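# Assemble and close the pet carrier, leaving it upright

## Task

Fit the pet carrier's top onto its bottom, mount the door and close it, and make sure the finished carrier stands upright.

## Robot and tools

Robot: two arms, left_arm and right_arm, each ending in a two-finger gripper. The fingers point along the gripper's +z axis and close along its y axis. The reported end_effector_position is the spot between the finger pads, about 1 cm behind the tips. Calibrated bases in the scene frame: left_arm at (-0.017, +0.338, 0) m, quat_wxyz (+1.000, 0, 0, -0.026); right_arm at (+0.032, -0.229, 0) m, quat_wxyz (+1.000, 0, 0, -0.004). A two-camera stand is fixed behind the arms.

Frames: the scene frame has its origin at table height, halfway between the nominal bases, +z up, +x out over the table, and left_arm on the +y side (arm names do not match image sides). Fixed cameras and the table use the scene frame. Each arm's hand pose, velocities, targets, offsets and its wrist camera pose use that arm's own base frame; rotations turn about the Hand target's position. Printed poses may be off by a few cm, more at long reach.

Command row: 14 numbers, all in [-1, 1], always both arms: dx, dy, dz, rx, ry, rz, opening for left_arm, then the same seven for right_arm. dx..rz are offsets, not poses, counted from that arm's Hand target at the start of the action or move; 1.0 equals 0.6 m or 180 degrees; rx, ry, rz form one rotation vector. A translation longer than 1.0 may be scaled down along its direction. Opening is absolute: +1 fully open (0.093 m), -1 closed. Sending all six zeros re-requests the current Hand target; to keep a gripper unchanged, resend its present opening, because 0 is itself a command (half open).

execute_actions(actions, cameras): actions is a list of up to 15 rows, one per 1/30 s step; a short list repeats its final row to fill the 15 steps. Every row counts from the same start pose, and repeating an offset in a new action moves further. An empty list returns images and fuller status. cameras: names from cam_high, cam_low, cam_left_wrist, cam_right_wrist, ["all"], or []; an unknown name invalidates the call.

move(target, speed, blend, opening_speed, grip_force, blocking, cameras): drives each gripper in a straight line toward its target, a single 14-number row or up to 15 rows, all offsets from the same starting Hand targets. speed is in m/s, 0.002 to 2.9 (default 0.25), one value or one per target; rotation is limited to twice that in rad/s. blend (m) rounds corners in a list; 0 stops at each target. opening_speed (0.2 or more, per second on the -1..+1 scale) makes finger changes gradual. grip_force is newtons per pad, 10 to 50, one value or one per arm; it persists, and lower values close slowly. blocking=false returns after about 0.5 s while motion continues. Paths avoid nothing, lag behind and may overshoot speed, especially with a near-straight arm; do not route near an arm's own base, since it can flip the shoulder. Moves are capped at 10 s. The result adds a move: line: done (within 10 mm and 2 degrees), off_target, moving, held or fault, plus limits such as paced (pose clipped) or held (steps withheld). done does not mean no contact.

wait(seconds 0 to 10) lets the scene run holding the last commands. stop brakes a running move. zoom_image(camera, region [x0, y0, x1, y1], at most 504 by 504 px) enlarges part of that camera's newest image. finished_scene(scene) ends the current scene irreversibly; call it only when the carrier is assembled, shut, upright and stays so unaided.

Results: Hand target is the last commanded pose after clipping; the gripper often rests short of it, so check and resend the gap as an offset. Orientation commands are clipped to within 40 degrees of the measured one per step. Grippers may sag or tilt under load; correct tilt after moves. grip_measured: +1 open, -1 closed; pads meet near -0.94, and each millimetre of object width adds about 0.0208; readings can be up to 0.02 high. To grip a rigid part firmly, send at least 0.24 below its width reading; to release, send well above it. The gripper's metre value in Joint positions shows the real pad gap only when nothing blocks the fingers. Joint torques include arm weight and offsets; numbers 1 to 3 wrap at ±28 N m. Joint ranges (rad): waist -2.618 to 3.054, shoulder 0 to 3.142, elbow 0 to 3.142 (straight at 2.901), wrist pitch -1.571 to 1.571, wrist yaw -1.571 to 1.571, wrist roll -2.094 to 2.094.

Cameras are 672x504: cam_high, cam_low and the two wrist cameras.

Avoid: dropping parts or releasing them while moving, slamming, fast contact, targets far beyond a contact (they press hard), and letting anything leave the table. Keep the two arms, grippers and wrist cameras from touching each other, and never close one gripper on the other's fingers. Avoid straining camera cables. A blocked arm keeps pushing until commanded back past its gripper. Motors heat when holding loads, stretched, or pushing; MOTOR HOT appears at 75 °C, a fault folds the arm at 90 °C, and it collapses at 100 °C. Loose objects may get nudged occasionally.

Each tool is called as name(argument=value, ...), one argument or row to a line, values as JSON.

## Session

execute_actions(
  actions=[],
)

zoom_image(
  camera="cam_high",
  region=[220, 100, 500, 310],
)

Scene clock: 0.00 s.
left_arm: end_effector_position=(+0.2344, +0.0250, +0.1802) grip_measured=+1.000 end_effector_quat_wxyz=(+0.517, -0.151, +0.842, +0.024) | right_arm: end_effector_position=(+0.2371, +0.0627, +0.1662) grip_measured=+1.000 end_effector_quat_wxyz=(+0.536, +0.107, +0.834, -0.072)
Joint positions: left_arm=[-0.091 0.442 0.473 -0.534 -0.277 -0.281 0.093] | right_arm=[0.854 0.778 0.499 -0.523 0.957 0.696 0.093]
Joint velocities: within noise
Joint torques (N m): no reading
Heat: left arm: 49 °C; right arm: 41 °C.
Hand target: left_arm +0.2363, +0.0249, +0.1890; +0.527, -0.152, +0.836, +0.021 | right_arm +0.2381, +0.0638, +0.1706; +0.540, +0.110, +0.832, -0.067
Tool commands: left_gripper/opening=+1.0 right_gripper/opening=+1.0

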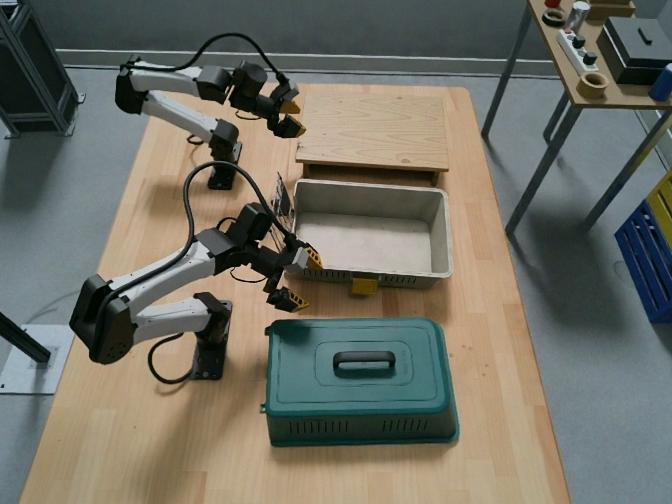

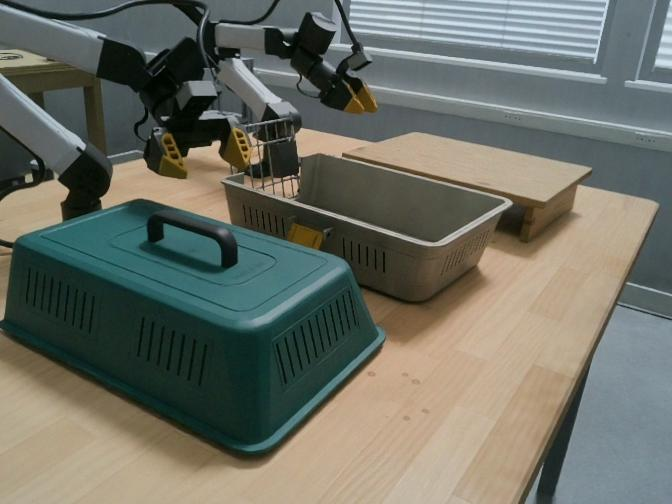

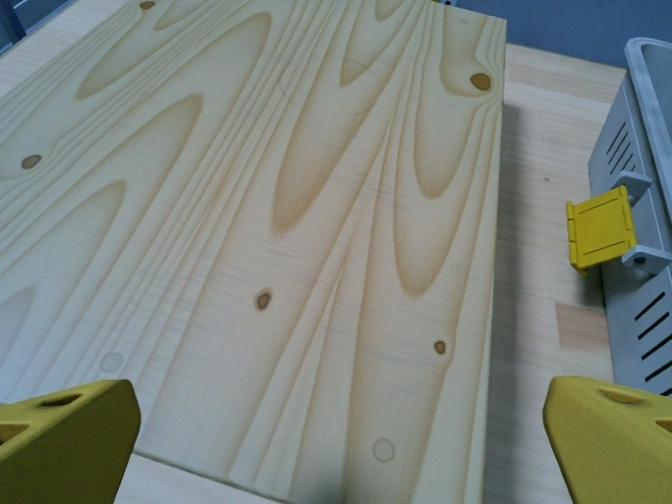

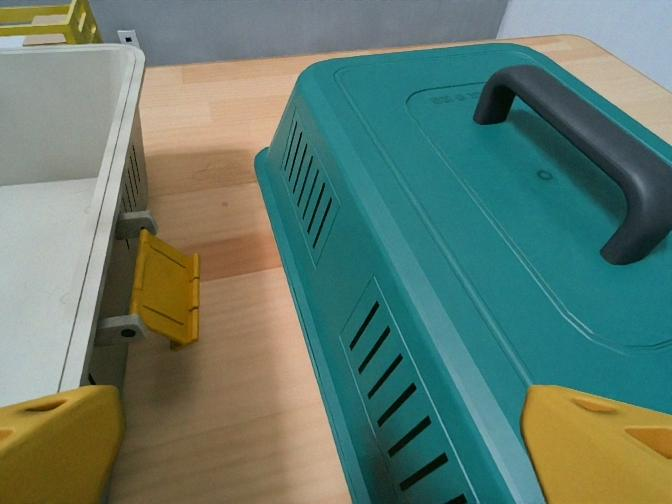

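Scaled by 1.800 from the camera's 672x504 image, which has a finer 960x720 frame.

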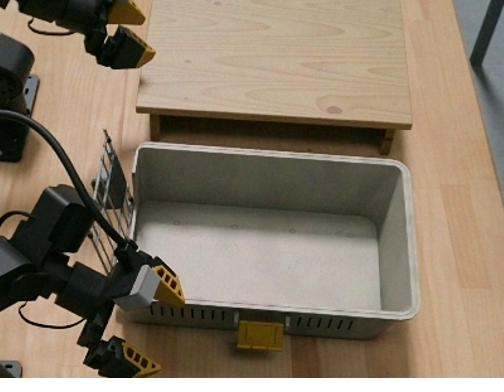

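move(
  target=[
    [0,0,0,0,0,0,1,0.003,-0.056,0.283,0,0.03,0.03,1],
    [0,0,0,0,0,0,1,0.187,-0.256,0.14,0.0077,0.0773,0.0819,1],
  ],
  speed=0.2,
  blend=0.04,
  grip_force=50,
  cameras=["cam_high","cam_low","cam_right_wrist"],
)

Scene clock: 9.13 s.
left_arm: end_effector_position=(+0.2344, +0.0250, +0.1802) grip_measured=+1.000 end_effector_quat_wxyz=(+0.517, -0.151, +0.842, +0.024) | right_arm: end_effector_position=(+0.3436, -0.0873, +0.2372) grip_measured=+1.000 end_effector_quat_wxyz=(+0.414, +0.010, +0.910, +0.007)
Joint positions: left_arm=[-0.091 0.442 0.473 -0.534 -0.277 -0.281 0.093] | right_arm=[-0.386 1.224 1.131 -0.662 -0.291 -0.236 0.093]
Joint torques (N m): left_arm=[0.17 0.94 8.65 2.26 -0.12 0.17] | right_arm=[-0.73 -4.75 11.07 1.99 -0.26 -0.17]
Heat: left arm: 50 °C; right arm: 43 °C.
Hand target: left_arm +0.2363, +0.0249, +0.1890; +0.527, -0.152, +0.836, +0.021 | right_arm +0.3503, -0.0899, +0.2545; +0.438, +0.001, +0.899, +0.000
Off the commanded pose: left_arm 0.009 m, 1 deg | right_arm 0.019 m, 3 deg.
move: off_target (right_arm)
Images, in order (width x height): cam_high 672x504, cam_low 672x504, cam_right_wrist 672x504.

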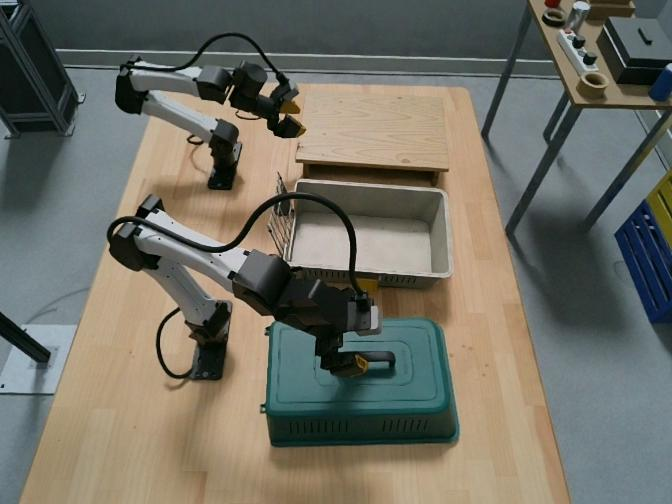

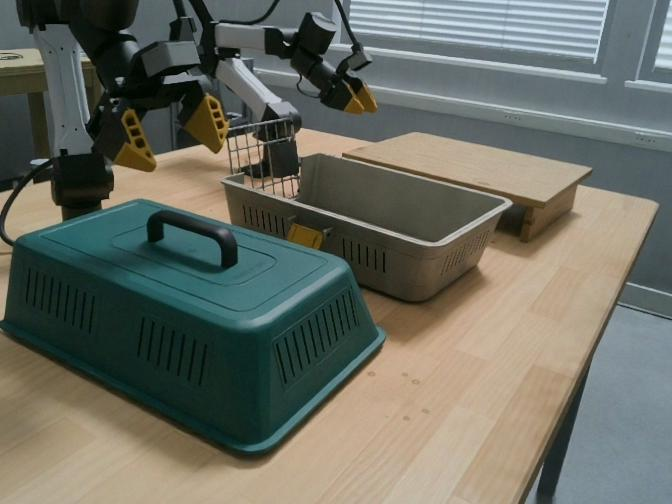

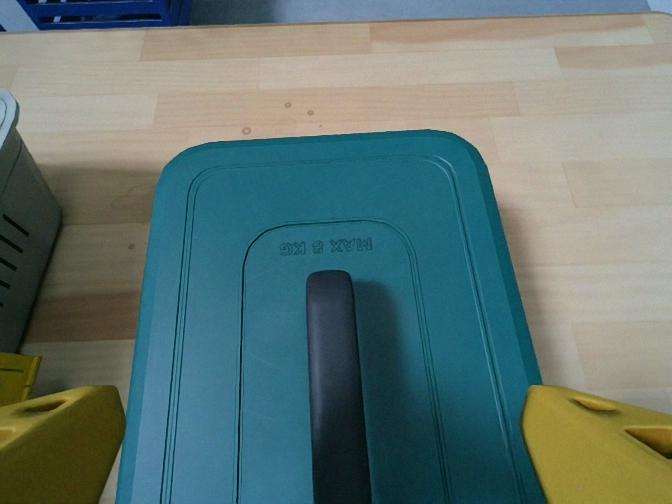

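move(
  target=[
    [0,0,0,0,0,0,1,0.012,-0.012,-0.12,0,0,0.011,1],
    [0,0,0,0,0,0,1,0.017,-0.013,-0.171,0,0,0.011,1],
  ],
  speed=0.12,
  blend=0.01,
  cameras=["cam_low","cam_right_wrist"],
)

zoom_image(
  camera="cam_low",
  region=[80, 100, 360, 310],
)

Scene clock: 14.90 s.
left_arm: end_effector_position=(+0.2344, +0.0250, +0.1802) grip_measured=+1.000 end_effector_quat_wxyz=(+0.517, -0.151, +0.842, +0.024) | right_arm: end_effector_position=(+0.3589, -0.0973, +0.1527) grip_measured=+1.000 end_effector_quat_wxyz=(+0.432, -0.009, +0.902, +0.008)
Joint positions: left_arm=[-0.091 0.442 0.473 -0.534 -0.277 -0.281 0.093] | right_arm=[-0.417 1.298 0.817 -0.247 -0.341 -0.282 0.093]
Joint torques (N m): left_arm=[0.27 0.85 8.62 2.23 -0.11 0.15] | right_arm=[-0.55 -4.92 7.3 2.01 -0.3 -0.17]
Heat: left arm: 51 °C; right arm: 44 °C.
Hand target: left_arm +0.2363, +0.0249, +0.1890; +0.527, -0.152, +0.836, +0.021 | right_arm +0.3605, -0.0976, +0.1519; +0.438, -0.015, +0.899, +0.007
Off the commanded pose: left_arm 0.009 m, 1 deg | right_arm 0.002 m, 1 deg.
move: done
Images, in order (width x height): cam_low 672x504, cam_right_wrist 672x504.

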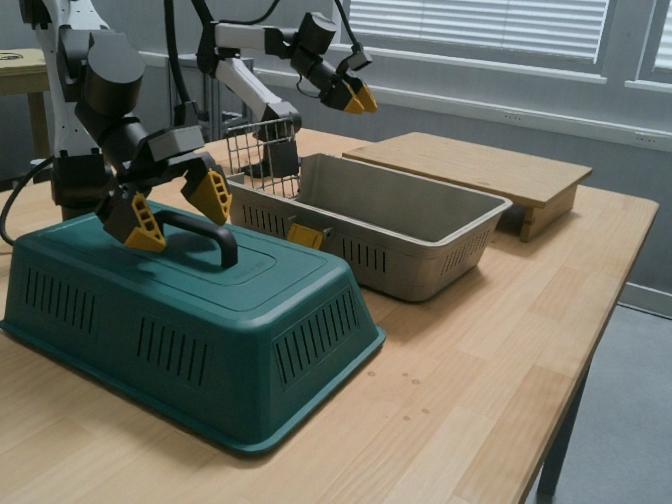

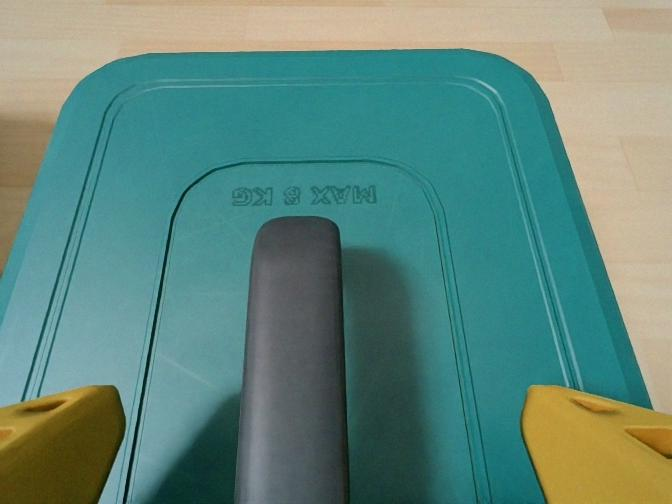

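Scaled by 1.800 from the camera's 672x504 image, which has a finer 960x720 frame.

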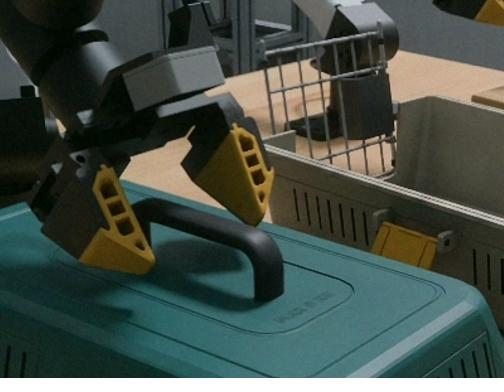

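move(
  target=[
    [0,0,0,0,0,0,1,0,0.011,-0.018,0,0,0,1],
    [0,0,0,0,0,0,1,0,0.011,-0.018,0,0,0,-1],
  ],
  speed=0.1,
  opening_speed=0.7,
  cameras=["cam_low","cam_right_wrist"],
)

Scene clock: 23.30 s.
left_arm: end_effector_position=(+0.2344, +0.0250, +0.1802) grip_measured=+1.000 end_effector_quat_wxyz=(+0.517, -0.151, +0.842, +0.024) | right_arm: end_effector_position=(+0.3591, -0.0913, +0.1438) grip_measured=-0.610 end_effector_quat_wxyz=(+0.436, -0.016, +0.900, +0.009)
Joint positions: left_arm=[-0.091 0.442 0.473 -0.534 -0.277 -0.281 0.093] | right_arm=[-0.401 1.298 0.774 -0.194 -0.34 -0.282 0.016]
Joint torques (N m): left_arm=[0.1 0.96 8.61 2.25 -0.1 0.16] | right_arm=[0.2 -4.72 7.05 2.03 -0.12 0]
Heat: left arm: 53 °C; right arm: 45 °C.
Hand target: left_arm +0.2363, +0.0249, +0.1890; +0.527, -0.152, +0.836, +0.021 | right_arm +0.3605, -0.0910, +0.1411; +0.438, -0.015, +0.899, +0.007
Off the commanded pose: left_arm 0.009 m, 1 deg | right_arm 0.003 m, 0 deg.
move: done
Images, in order (width x height): cam_low 672x504, cam_right_wrist 672x504.

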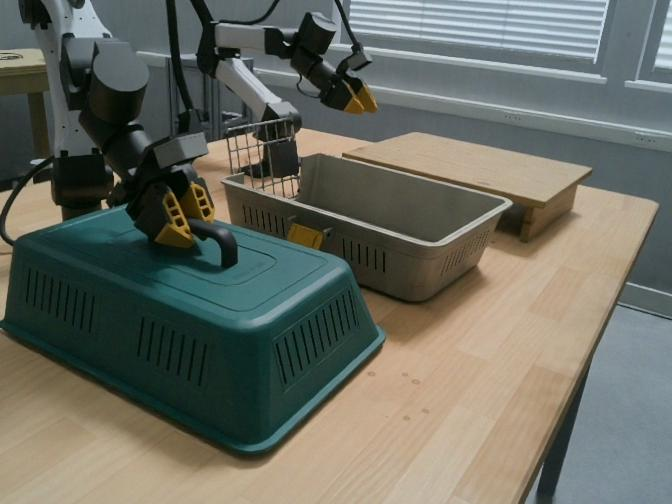

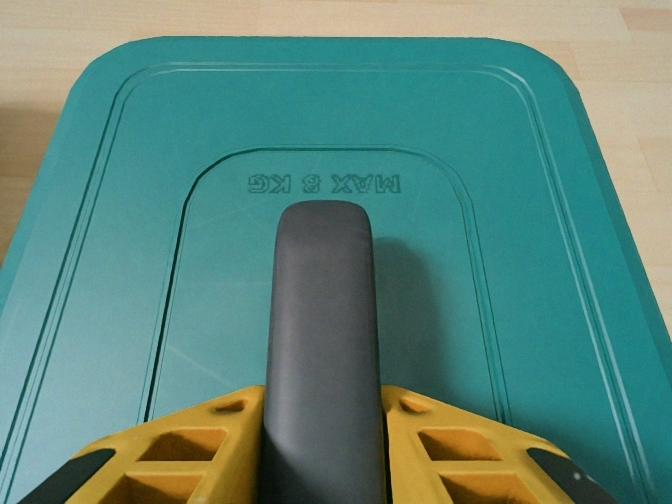

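move(
  target=[
    [0,0,0,0,0,0,1,0.02,0,0.15,0,-0.028,0,-1],
    [0,0,0,0,0,0,1,0.04,0.0,0.41,0.005,-0.03,0,-1],
    [0,0,0,0,0,0,1,0.05,0.56,0.435,0.018,-0.03,0,-1],
  ],
  speed=0.12,
  blend=0.02,
  cameras=["cam_high","cam_low","cam_right_wrist"],
)

zoom_image(
  camera="cam_high",
  region=[240, 100, 500, 300],
)

zoom_image(
  camera="cam_low",
  region=[190, 20, 540, 300],
)

Scene clock: 35.77 s.
left_arm: end_effector_position=(+0.2344, +0.0250, +0.1802) grip_measured=+1.000 end_effector_quat_wxyz=(+0.517, -0.151, +0.842, +0.024) | right_arm: end_effector_position=(+0.3827, +0.2458, +0.3700) grip_measured=-0.618 end_effector_quat_wxyz=(+0.436, -0.033, +0.900, +0.011)
Joint positions: left_arm=[-0.091 0.442 0.473 -0.534 -0.277 -0.281 0.093] | right_arm=[0.759 1.886 2.348 -1.264 0.528 0.468 0.016]
Joint torques (N m): left_arm=[0.1 0.91 8.7 2.25 -0.11 0.18] | right_arm=[-0.31 -10.47 11.44 2.14 0.65 0.07]
Heat: left arm: 54 °C; right arm: 47 °C.
Hand target: left_arm +0.2363, +0.0249, +0.1890; +0.527, -0.152, +0.836, +0.021 | right_arm +0.3904, +0.2450, +0.4020; +0.480, -0.003, +0.877, +0.032
Off the commanded pose: left_arm 0.009 m, 1 deg | right_arm 0.033 m, 7 deg.
move: off_target (right_arm)
Images, in order (width x height): cam_high 672x504, cam_low 672x504, cam_right_wrist 672x504.

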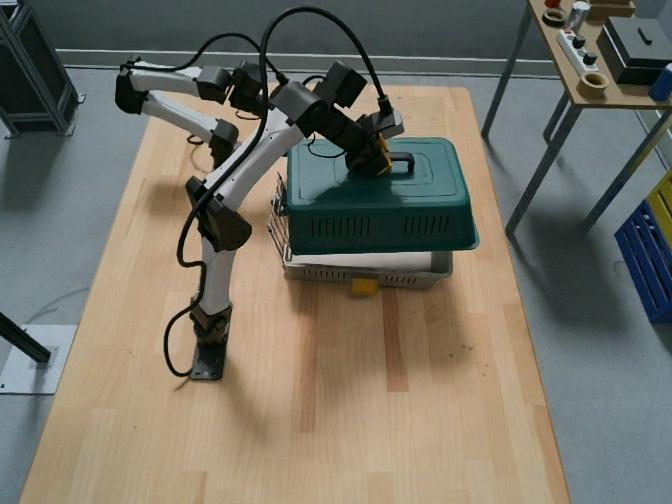

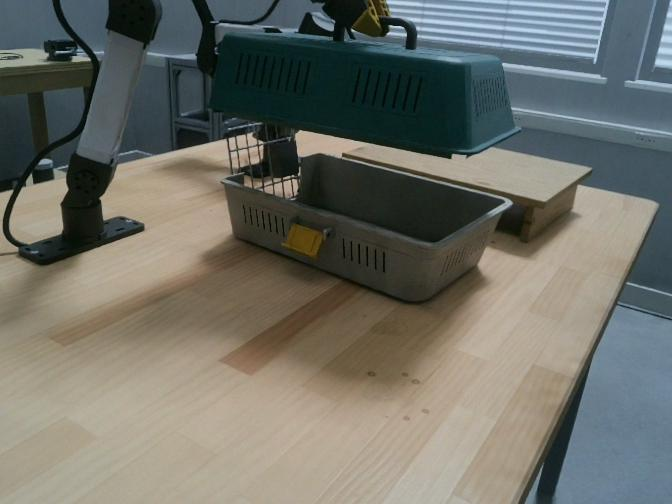

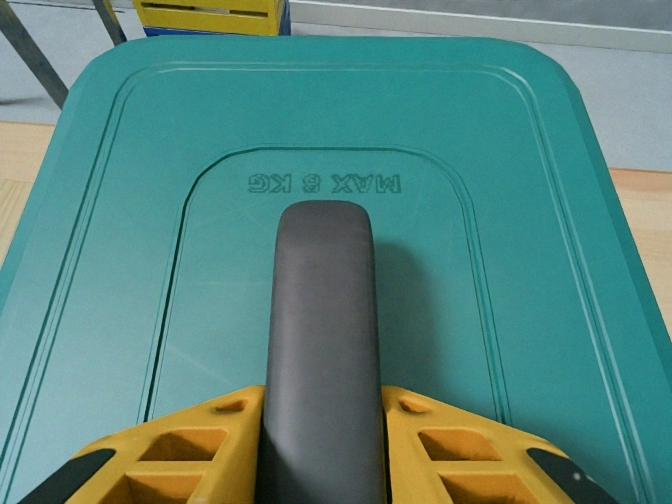

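Scaled by 1.938 from the camera's 672x504 image, which has a finer 960x720 frame.

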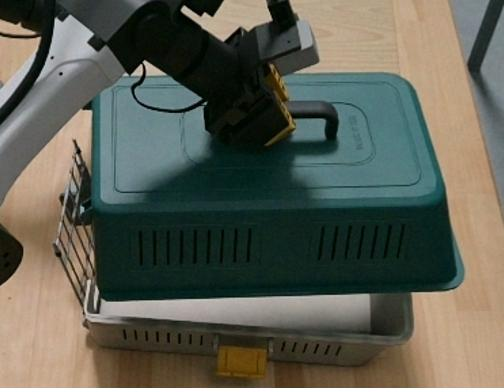

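Scaled by 1.440 from the camera's 672x504 image, which has a finer 960x720 frame.

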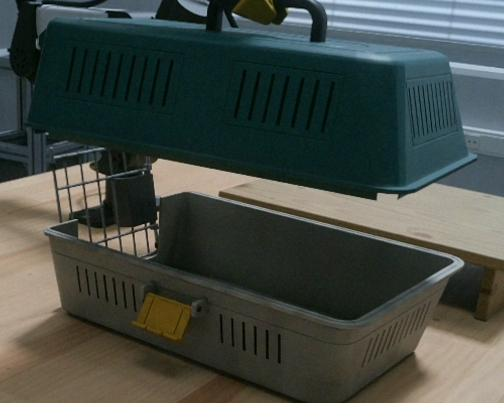

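move(
  target=[
    [0,0,0,0,0,0,1,-0.026,0.08,0.0,0.004,0,-0.026,-1],
  ],
  speed=0.08,
  cameras=["cam_high","cam_low"],
)

zoom_image(
  camera="cam_high",
  region=[240, 100, 500, 300],
)

zoom_image(
  camera="cam_low",
  region=[190, 20, 540, 300],
)

Scene clock: 43.27 s.
left_arm: end_effector_position=(+0.2344, +0.0250, +0.1802) grip_measured=+1.000 end_effector_quat_wxyz=(+0.517, -0.151, +0.842, +0.024) | right_arm: end_effector_position=(+0.3698, +0.2958, +0.3740) grip_measured=-0.618 end_effector_quat_wxyz=(+0.455, +0.000, +0.890, +0.006)
Joint positions: left_arm=[-0.091 0.442 0.473 -0.534 -0.277 -0.281 0.093] | right_arm=[0.9 2.169 2.824 -1.507 0.68 0.636 0.016]
Joint torques (N m): left_arm=[0.03 0.85 8.66 2.29 -0.11 0.19] | right_arm=[-0.14 -12.18 9.74 1.94 0.82 0.06]
Heat: left arm: 55 °C; right arm: 49 °C.
Hand target: left_arm +0.2363, +0.0249, +0.1890; +0.527, -0.152, +0.836, +0.021 | right_arm +0.3748, +0.2931, +0.4020; +0.481, +0.036, +0.876, +0.018
Off the commanded pose: left_arm 0.009 m, 1 deg | right_arm 0.029 m, 6 deg.
elbow stopped short (right arm): the move would have taken joint 3 (elbow) straighter than the controller allows.
move: off_target (right_arm)
Images, in order (width x height): cam_high 672x504, cam_low 672x504.

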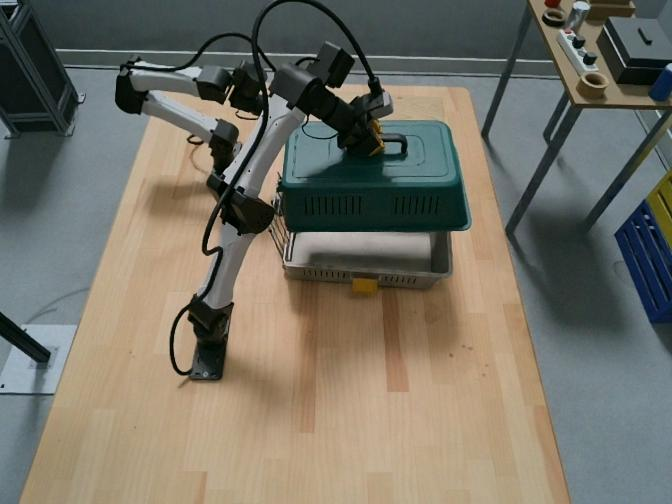

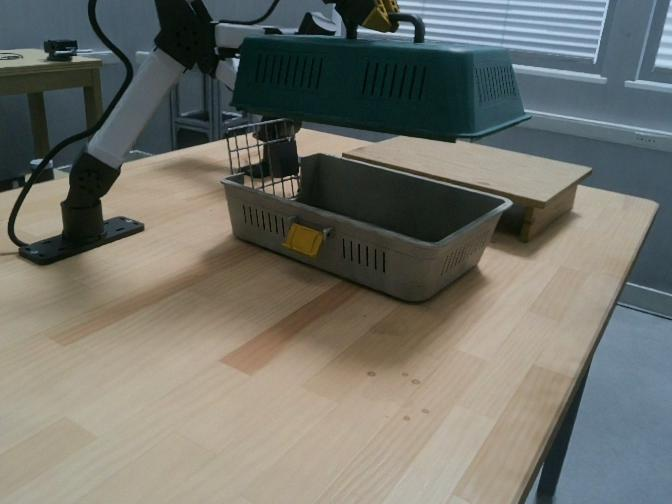

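Scaled by 1.938 from the camera's 672x504 image, which has a finer 960x720 frame.

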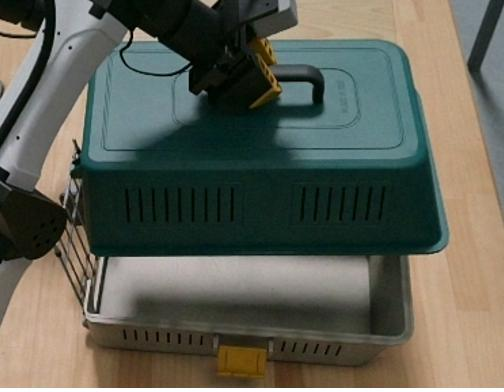

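Scaled by 1.440 from the camera's 672x504 image, which has a finer 960x720 frame.

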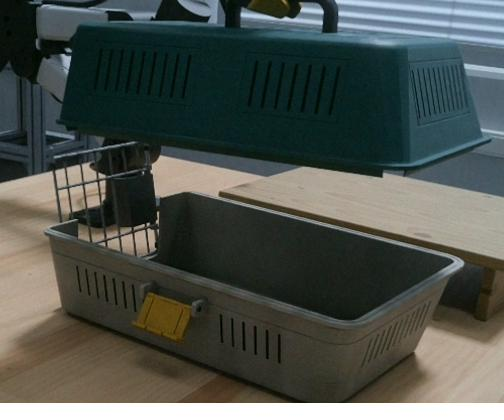

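move(
  target=[
    [0,0,0,0,0,0,1,-0.006,-0.012,-0.06,0.004,0.004,-0.019,-1],
  ],
  speed=0.08,
  cameras=["cam_high","cam_low"],
)

zoom_image(
  camera="cam_high",
  region=[240, 160, 480, 300],
)

zoom_image(
  camera="cam_low",
  region=[190, 20, 540, 300],
)

Scene clock: 48.23 s.
left_arm: end_effector_position=(+0.2344, +0.0250, +0.1802) grip_measured=+1.000 end_effector_quat_wxyz=(+0.517, -0.151, +0.842, +0.024) | right_arm: end_effector_position=(+0.3699, +0.2900, +0.3289) grip_measured=-0.618 end_effector_quat_wxyz=(+0.428, +0.043, +0.902, -0.022)
Joint positions: left_arm=[-0.091 0.442 0.473 -0.534 -0.277 -0.281 0.093] | right_arm=[0.9 2.054 2.45 -1.382 0.709 0.773 0.016]
Joint torques (N m): left_arm=[0.14 0.83 8.64 2.26 -0.11 0.2] | right_arm=[0.32 -16.73 6.79 1.91 0.91 -0.11]
Heat: left arm: 55 °C; right arm: 49 °C.
Hand target: left_arm +0.2363, +0.0249, +0.1890; +0.527, -0.152, +0.836, +0.021 | right_arm +0.3712, +0.2858, +0.3661; +0.476, +0.065, +0.877, +0.009
Off the commanded pose: left_arm 0.009 m, 1 deg | right_arm 0.037 m, 8 deg.
move: off_target (right_arm)
Images, in order (width x height): cam_high 672x504, cam_low 672x504.

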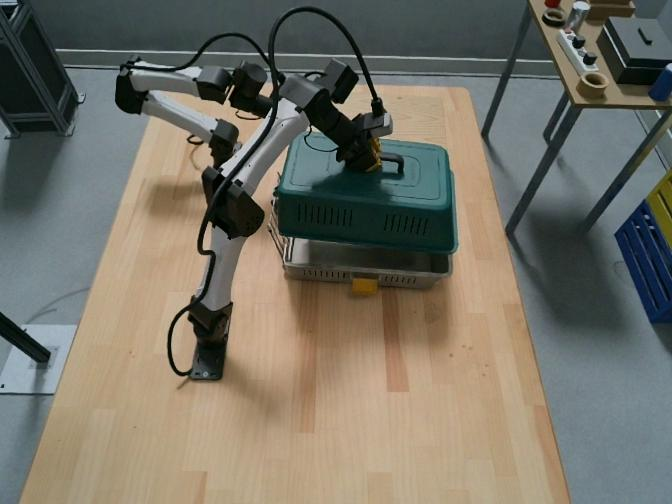

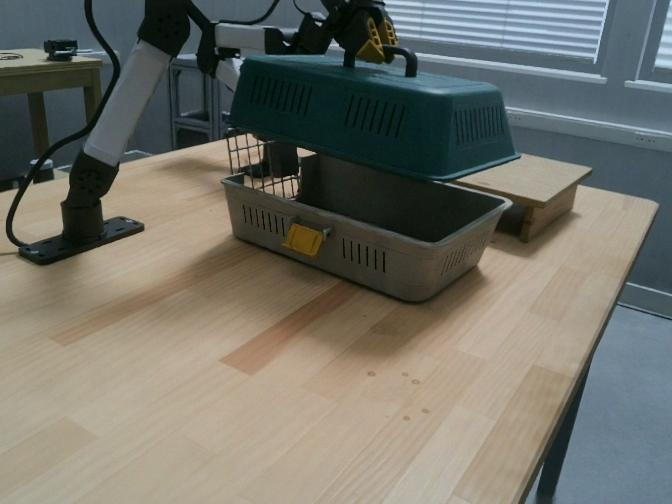

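Scaled by 2.100 from the camera's 672x504 image, which has a finer 960x720 frame.

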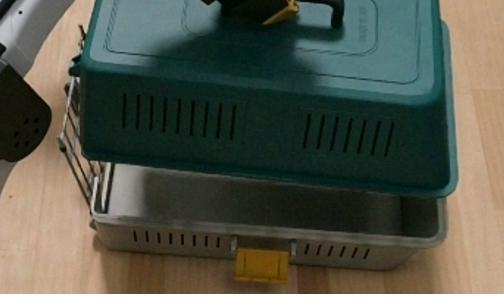

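Scaled by 1.440 from the camera's 672x504 image, which has a finer 960x720 frame.

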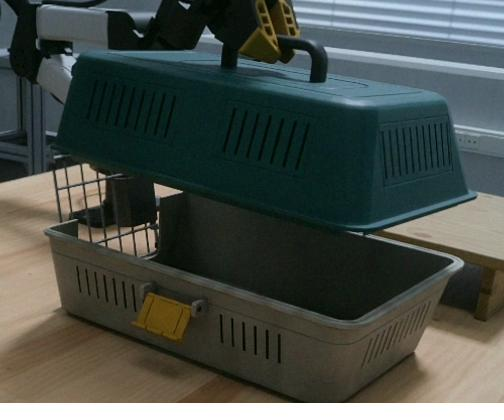

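move(
  target=[
    [0,0,0,0,0,0,1,-0.003,-0.027,-0.02,0.0,0.002,0.023,-1],
  ],
  speed=0.08,
  cameras=["cam_high","cam_low"],
)

zoom_image(
  camera="cam_high",
  region=[240, 160, 480, 300],
)

zoom_image(
  camera="cam_low",
  region=[190, 20, 540, 300],
)

Scene clock: 54.13 s.
left_arm: end_effector_position=(+0.2344, +0.0250, +0.1802) grip_measured=+1.000 end_effector_quat_wxyz=(+0.517, -0.151, +0.842, +0.024) | right_arm: end_effector_position=(+0.3657, +0.2733, +0.3181) grip_measured=-0.618 end_effector_quat_wxyz=(+0.427, +0.012, +0.904, -0.007)
Joint positions: left_arm=[-0.091 0.442 0.473 -0.534 -0.277 -0.281 0.093] | right_arm=[0.866 1.862 2.106 -1.165 0.648 0.667 0.016]
Joint torques (N m): left_arm=[0.16 0.96 8.73 2.27 -0.08 0.17] | right_arm=[-0.51 -15.41 7.51 2.11 0.66 -0.17]
Heat: left arm: 56 °C; right arm: 48 °C.
Hand target: left_arm +0.2363, +0.0249, +0.1890; +0.527, -0.152, +0.836, +0.021 | right_arm +0.3695, +0.2696, +0.3540; +0.472, +0.033, +0.881, +0.026
Off the commanded pose: left_arm 0.009 m, 1 deg | right_arm 0.036 m, 7 deg.
move: off_target (right_arm)
Images, in order (width x height): cam_high 672x504, cam_low 672x504.

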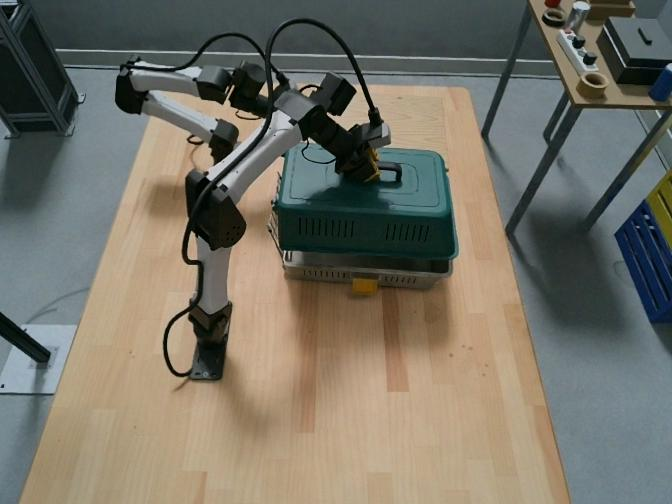

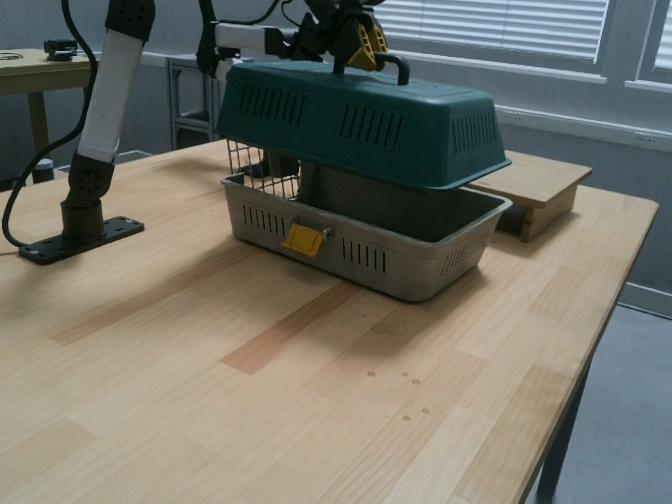

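Scaled by 2.100 from the camera's 672x504 image, which has a finer 960x720 frame.

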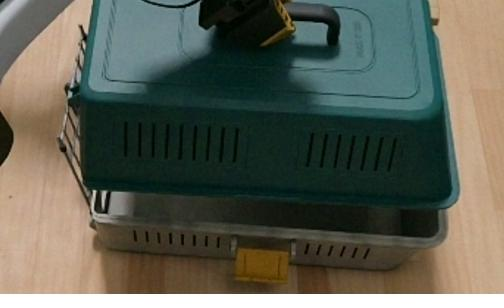

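Scaled by 1.440 from the camera's 672x504 image, which has a finer 960x720 frame.

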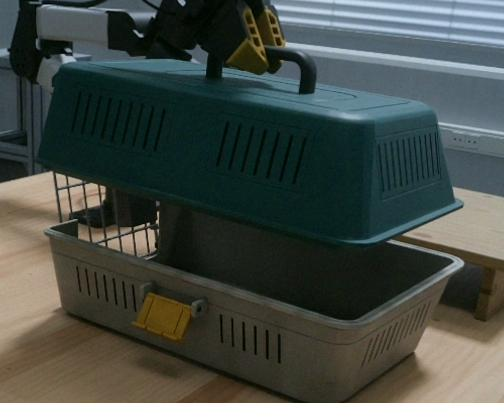

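zoom_image(
  camera="cam_high",
  region=[270, 240, 370, 300],
)

zoom_image(
  camera="cam_high",
  region=[370, 240, 470, 300],
)

Scaled by 5.040 from the camera's 672x504 image, which has a finer 960x720 frame.

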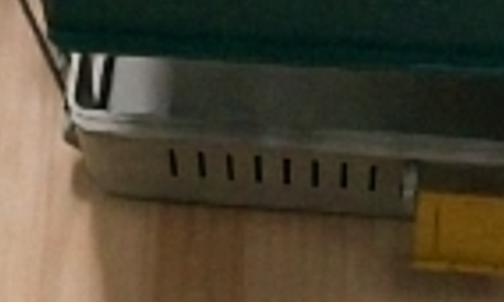

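Scaled by 5.040 from the camera's 672x504 image, which has a finer 960x720 frame.

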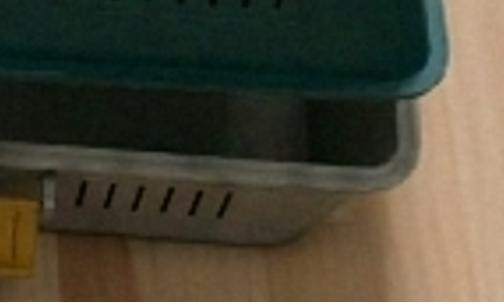

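move(
  target=[
    [-0.127,-0.258,0.185,0.036,-0.044,-0.05,1,0.016,0.006,0,0,0,-0.008,-1],
    [-0.169,-0.523,0.102,0.0727,-0.0886,-0.1024,1,0.016,0.006,0.0,0.0,0,-0.008,-1],
  ],
  speed=0.12,
  blend=0.02,
  cameras=["cam_high","cam_low","cam_left_wrist"],
)

zoom_image(
  camera="cam_high",
  region=[270, 240, 370, 300],
)

zoom_image(
  camera="cam_high",
  region=[370, 240, 470, 300],
)

zoom_image(
  camera="cam_low",
  region=[190, 20, 540, 300],
)

Scene clock: 70.43 s.
left_arm: end_effector_position=(+0.1360, -0.2822, +0.2407) grip_measured=+1.000 end_effector_quat_wxyz=(+0.637, +0.054, +0.769, +0.024) | right_arm: end_effector_position=(+0.3686, +0.2736, +0.3217) grip_measured=-0.618 end_effector_quat_wxyz=(+0.431, +0.016, +0.902, -0.004)
Joint positions: left_arm=[-1.676 1.703 1.329 -1.562 -1.368 -1.834 0.093] | right_arm=[0.862 1.869 2.125 -1.164 0.648 0.667 0.016]
Joint torques (N m): left_arm=[-0.24 -6.6 8.29 -0.31 -0.86 -0.09] | right_arm=[-0.73 -11.08 12.14 1.92 0.76 -0.03]
Heat: left arm: 58 °C; right arm: 49 °C.
Hand target: left_arm +0.1349, -0.2889, +0.2502; +0.648, +0.042, +0.760, +0.010 | right_arm +0.3790, +0.2733, +0.3542; +0.473, +0.044, +0.880, +0.020
Off the commanded pose: left_arm 0.012 m, 3 deg | right_arm 0.034 m, 7 deg.
joint sent to its limit (left arm) — joint 4 (wrist pitch), lower limit. The joint targets still meet the commanded pose.
move: off_target (left_arm, right_arm)
Images, in order (width x height): cam_high 672x504, cam_low 672x504, cam_left_wrist 672x504.

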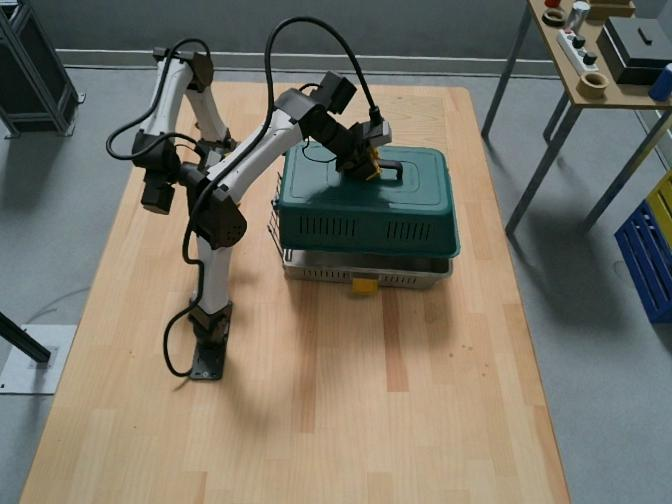

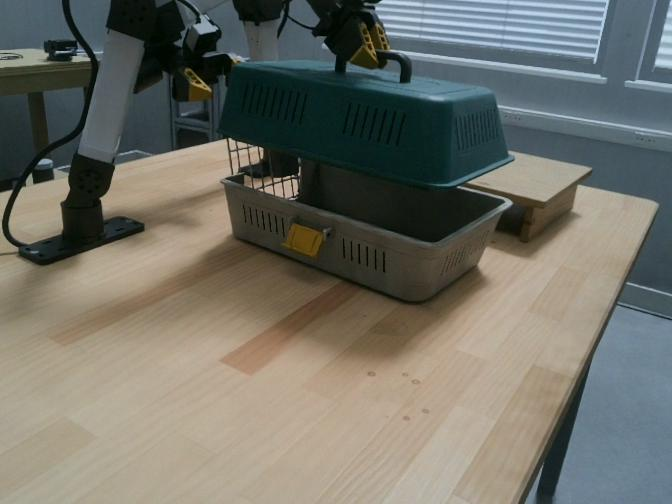

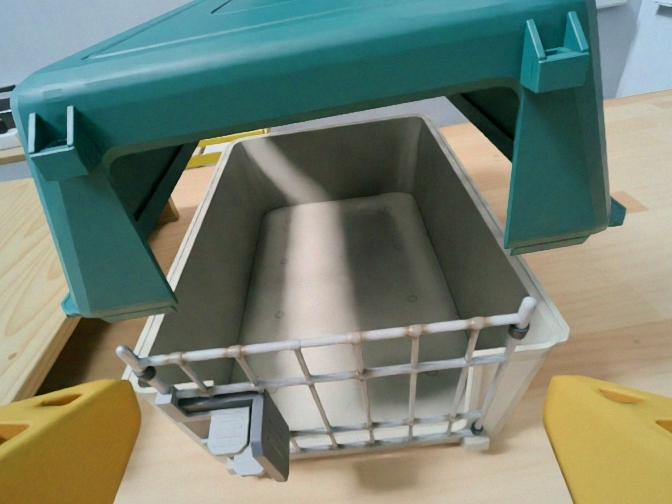

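Scaled by 5.040 from the camera's 672x504 image, which has a finer 960x720 frame.

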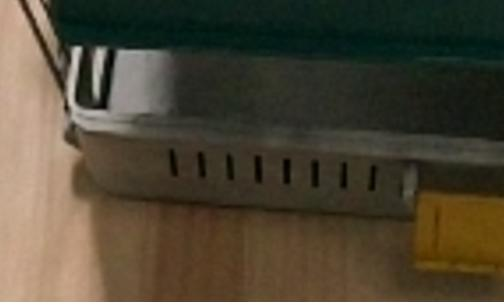

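Scaled by 5.040 from the camera's 672x504 image, which has a finer 960x720 frame.

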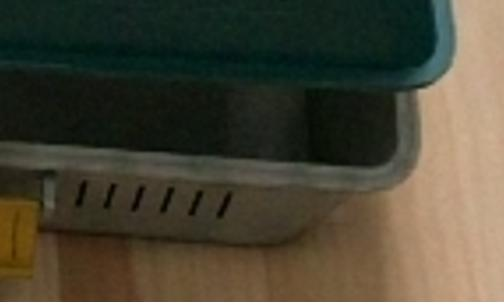

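Scaled by 1.440 from the camera's 672x504 image, which has a finer 960x720 frame.

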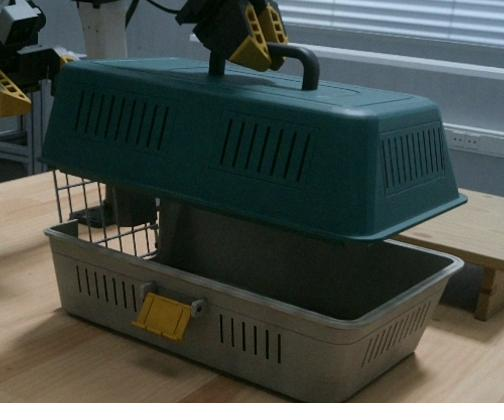

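move(
  target=[
    [0.02,0.045,-0.13,-0.0175,0.035,-0.049,-0.48,-0.002,0.0,0,0,0,-0.006,-1],
    [0.065,0.045,-0.13,-0.0175,0.035,-0.049,-0.48,-0.002,0,0.0,0.0,0,-0.006,-1],
  ],
  speed=0.07,
  grip_force=[15,50],
  cameras=["cam_left_wrist"],
)

Scene clock: 88.20 s.
left_arm: end_effector_position=(+0.1723, -0.2626, +0.1660) grip_measured=-0.304 end_effector_quat_wxyz=(+0.603, +0.096, +0.791, -0.047) | right_arm: end_effector_position=(+0.3697, +0.2726, +0.3224) grip_measured=-0.618 end_effector_quat_wxyz=(+0.432, +0.024, +0.902, -0.007)
Joint positions: left_arm=[-1.513 1.306 0.649 -0.179 -1.2 -0.758 0.031] | right_arm=[0.862 1.881 2.144 -1.179 0.658 0.683 0.016]
Joint velocities: left_arm=[-0.007 -0.007 0.007 -0.022 -0.007 -0.022 -0.008] | right_arm=[within noise]
Joint torques (N m): left_arm=[0.87 -6.86 5.98 1.74 -0.41 0.25] | right_arm=[-0.1 -11.02 12.23 1.83 0.84 0.06]
Heat: left arm: 58 °C; right arm: 52 °C.
Hand target: left_arm +0.1739, -0.2619, +0.1721; +0.605, +0.083, +0.789, -0.062 | right_arm +0.3778, +0.2733, +0.3541; +0.473, +0.053, +0.880, +0.016
Off the commanded pose: left_arm 0.006 m, 2 deg | right_arm 0.033 m, 7 deg.
grip_force (N): 15, 50
move: moving (left_arm; no rest 5 s after the path's end), off_target (right_arm)
Images, in order (width x height): cam_left_wrist 672x504.

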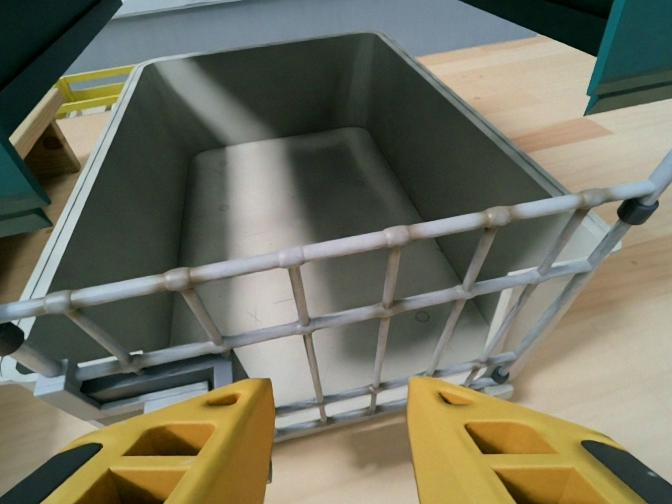

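move(
  target=[
    [0.02,0.018,0.03,0,0,0,-0.48,0,0.0,0,0,0,0,-1],
    [0.055,0.018,0.03,0,0,0,-0.48,0,0,0,0,0,0,-1],
  ],
  speed=0.05,
  cameras=["cam_left_wrist"],
)

Scene clock: 92.90 s.
left_arm: end_effector_position=(+0.2057, -0.2509, +0.1851) grip_measured=-0.478 end_effector_quat_wxyz=(+0.601, +0.092, +0.792, -0.048) | right_arm: end_effector_position=(+0.3697, +0.2726, +0.3224) grip_measured=-0.618 end_effector_quat_wxyz=(+0.432, +0.024, +0.902, -0.007)
Joint positions: left_arm=[-1.361 1.212 0.622 -0.032 -1.085 -0.531 0.022] | right_arm=[0.862 1.881 2.144 -1.179 0.658 0.683 0.016]
Joint torques (N m): left_arm=[0.44 -5.61 6.28 2.05 -0.3 0.23] | right_arm=[-0.09 -11 12.23 1.82 0.82 0.05]
Heat: left arm: 58 °C; right arm: 52 °C.
Hand target: left_arm +0.2069, -0.2511, +0.1903; +0.605, +0.083, +0.789, -0.063 | right_arm +0.3778, +0.2733, +0.3541; +0.473, +0.053, +0.880, +0.016
Off the commanded pose: left_arm 0.005 m, 2 deg | right_arm 0.033 m, 7 deg.
grip_force (N): 15, 50
move: off_target (right_arm)
Images, in order (width x height): cam_left_wrist 672x504.

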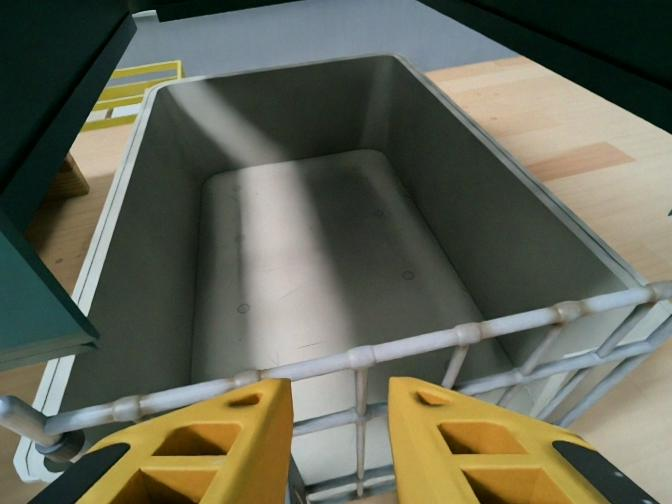

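move(
  target=[
    [0.0,-0.009,0.0,0,0,0,-0.48,0,0.0,0,0,0,0,-1],
    [0.033,-0.009,0.0,0,0,0,-0.48,0,0,0,0,0,0,-1],
    [0.033,-0.009,0.0,0,0,0,-1,0,0,0,0,0,0,-1],
  ],
  speed=0.05,
  cameras=["cam_left_wrist","cam_high"],
)

zoom_image(
  camera="cam_high",
  region=[250, 180, 330, 290],
)

Scene clock: 102.27 s.
left_arm: end_effector_position=(+0.2242, -0.2539, +0.1895) grip_measured=-0.966 end_effector_quat_wxyz=(+0.603, +0.086, +0.791, -0.057) | right_arm: end_effector_position=(+0.3707, +0.2706, +0.3233) grip_measured=-0.618 end_effector_quat_wxyz=(+0.435, +0.027, +0.900, -0.011)
Joint positions: left_arm=[-1.284 1.228 0.622 0.075 -1.018 -0.449 0] | right_arm=[0.86 1.881 2.144 -1.179 0.669 0.685 0.016]
Joint torques (N m): left_arm=[0.72 -3.4 7.02 2.13 -0.2 0.27] | right_arm=[0.02 -10.96 12.33 1.81 0.72 0.03]
Heat: left arm: 58 °C; right arm: 53 °C.
Hand target: left_arm +0.2268, -0.2564, +0.1902; +0.605, +0.083, +0.789, -0.063 | right_arm +0.3778, +0.2733, +0.3541; +0.473, +0.053, +0.880, +0.016
Off the commanded pose: left_arm 0.004 m, 1 deg | right_arm 0.032 m, 6 deg.
grip_force (N): 15, 50
move: off_target (right_arm)
Images, in order (width x height): cam_high 672x504, cam_left_wrist 672x504.

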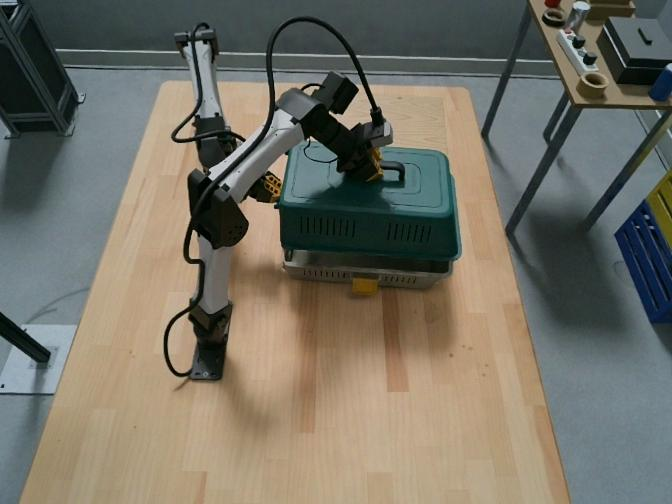

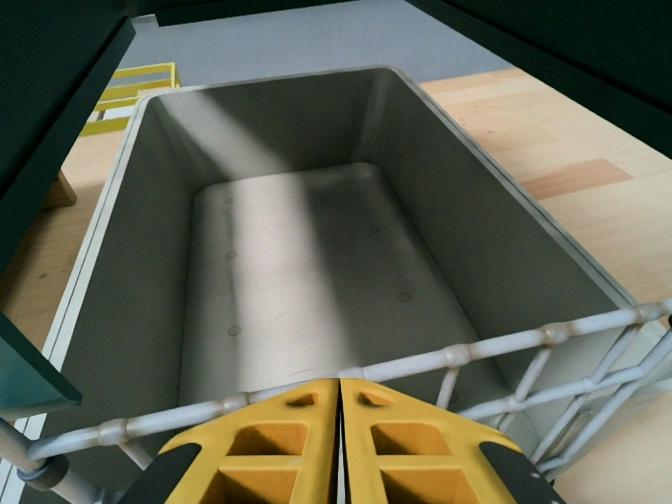

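Scaled by 4.582 from the camera's 672x504 image, which has a finer 960x720 frame.

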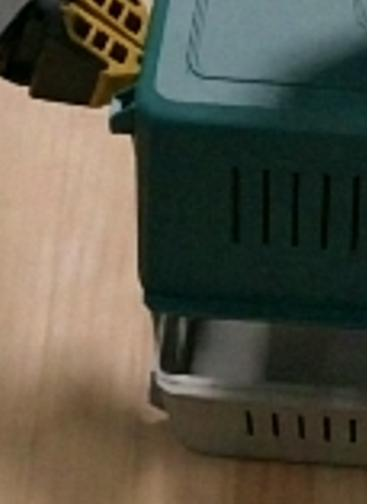

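move(
  target=[
    [-0.02,0,0.0,0,0,0,-1,0,0.0,0,0,0,0,-1],
  ],
  speed=0.05,
  cameras=["cam_left_wrist","cam_high"],
)

zoom_image(
  camera="cam_high",
  region=[250, 180, 330, 290],
)

Scene clock: 105.93 s.
left_arm: end_effector_position=(+0.2153, -0.2577, +0.1875) grip_measured=-0.973 end_effector_quat_wxyz=(+0.601, +0.096, +0.791, -0.059) | right_arm: end_effector_position=(+0.3707, +0.2706, +0.3233) grip_measured=-0.618 end_effector_quat_wxyz=(+0.435, +0.027, +0.900, -0.011)
Joint positions: left_arm=[-1.32 1.228 0.622 0.052 -1.034 -0.466 0] | right_arm=[0.86 1.881 2.144 -1.179 0.669 0.685 0.016]
Joint torques (N m): left_arm=[-0.13 -4.53 7.01 1.79 -0.47 0] | right_arm=[0.02 -10.95 12.31 1.82 0.72 0.03]
Heat: left arm: 58 °C; right arm: 54 °C.
Hand target: left_arm +0.2147, -0.2565, +0.1902; +0.605, +0.083, +0.789, -0.063 | right_arm +0.3778, +0.2733, +0.3541; +0.473, +0.053, +0.880, +0.016
Off the commanded pose: left_arm 0.003 m, 2 deg | right_arm 0.032 m, 6 deg.
grip_force (N): 15, 50
move: off_target (right_arm)
Images, in order (width x height): cam_high 672x504, cam_left_wrist 672x504.

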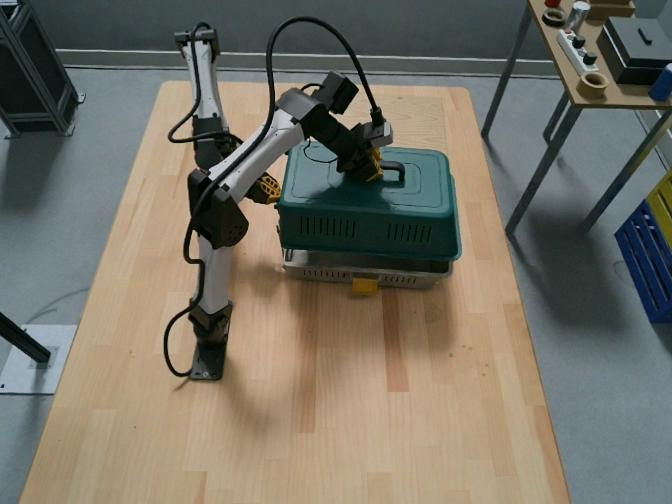

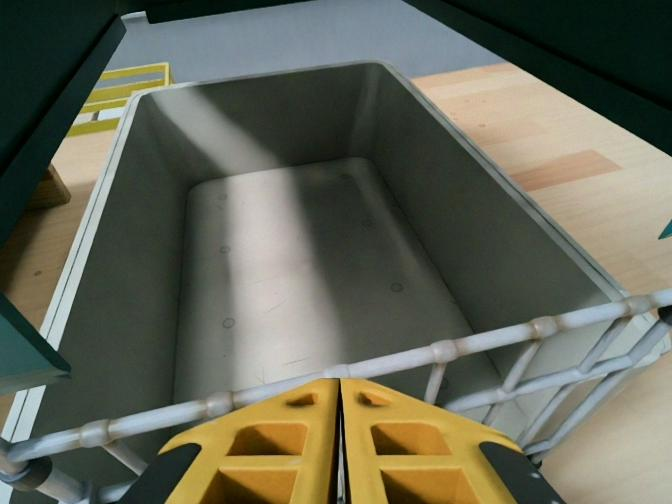

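Scaled by 4.582 from the camera's 672x504 image, which has a finer 960x720 frame.

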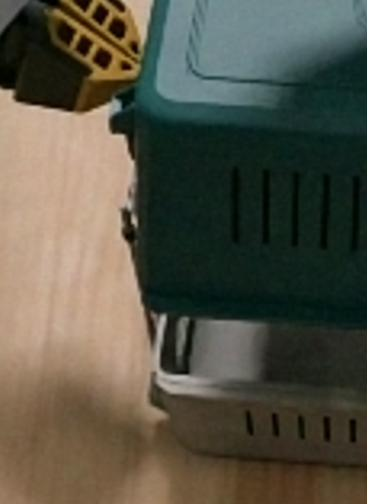

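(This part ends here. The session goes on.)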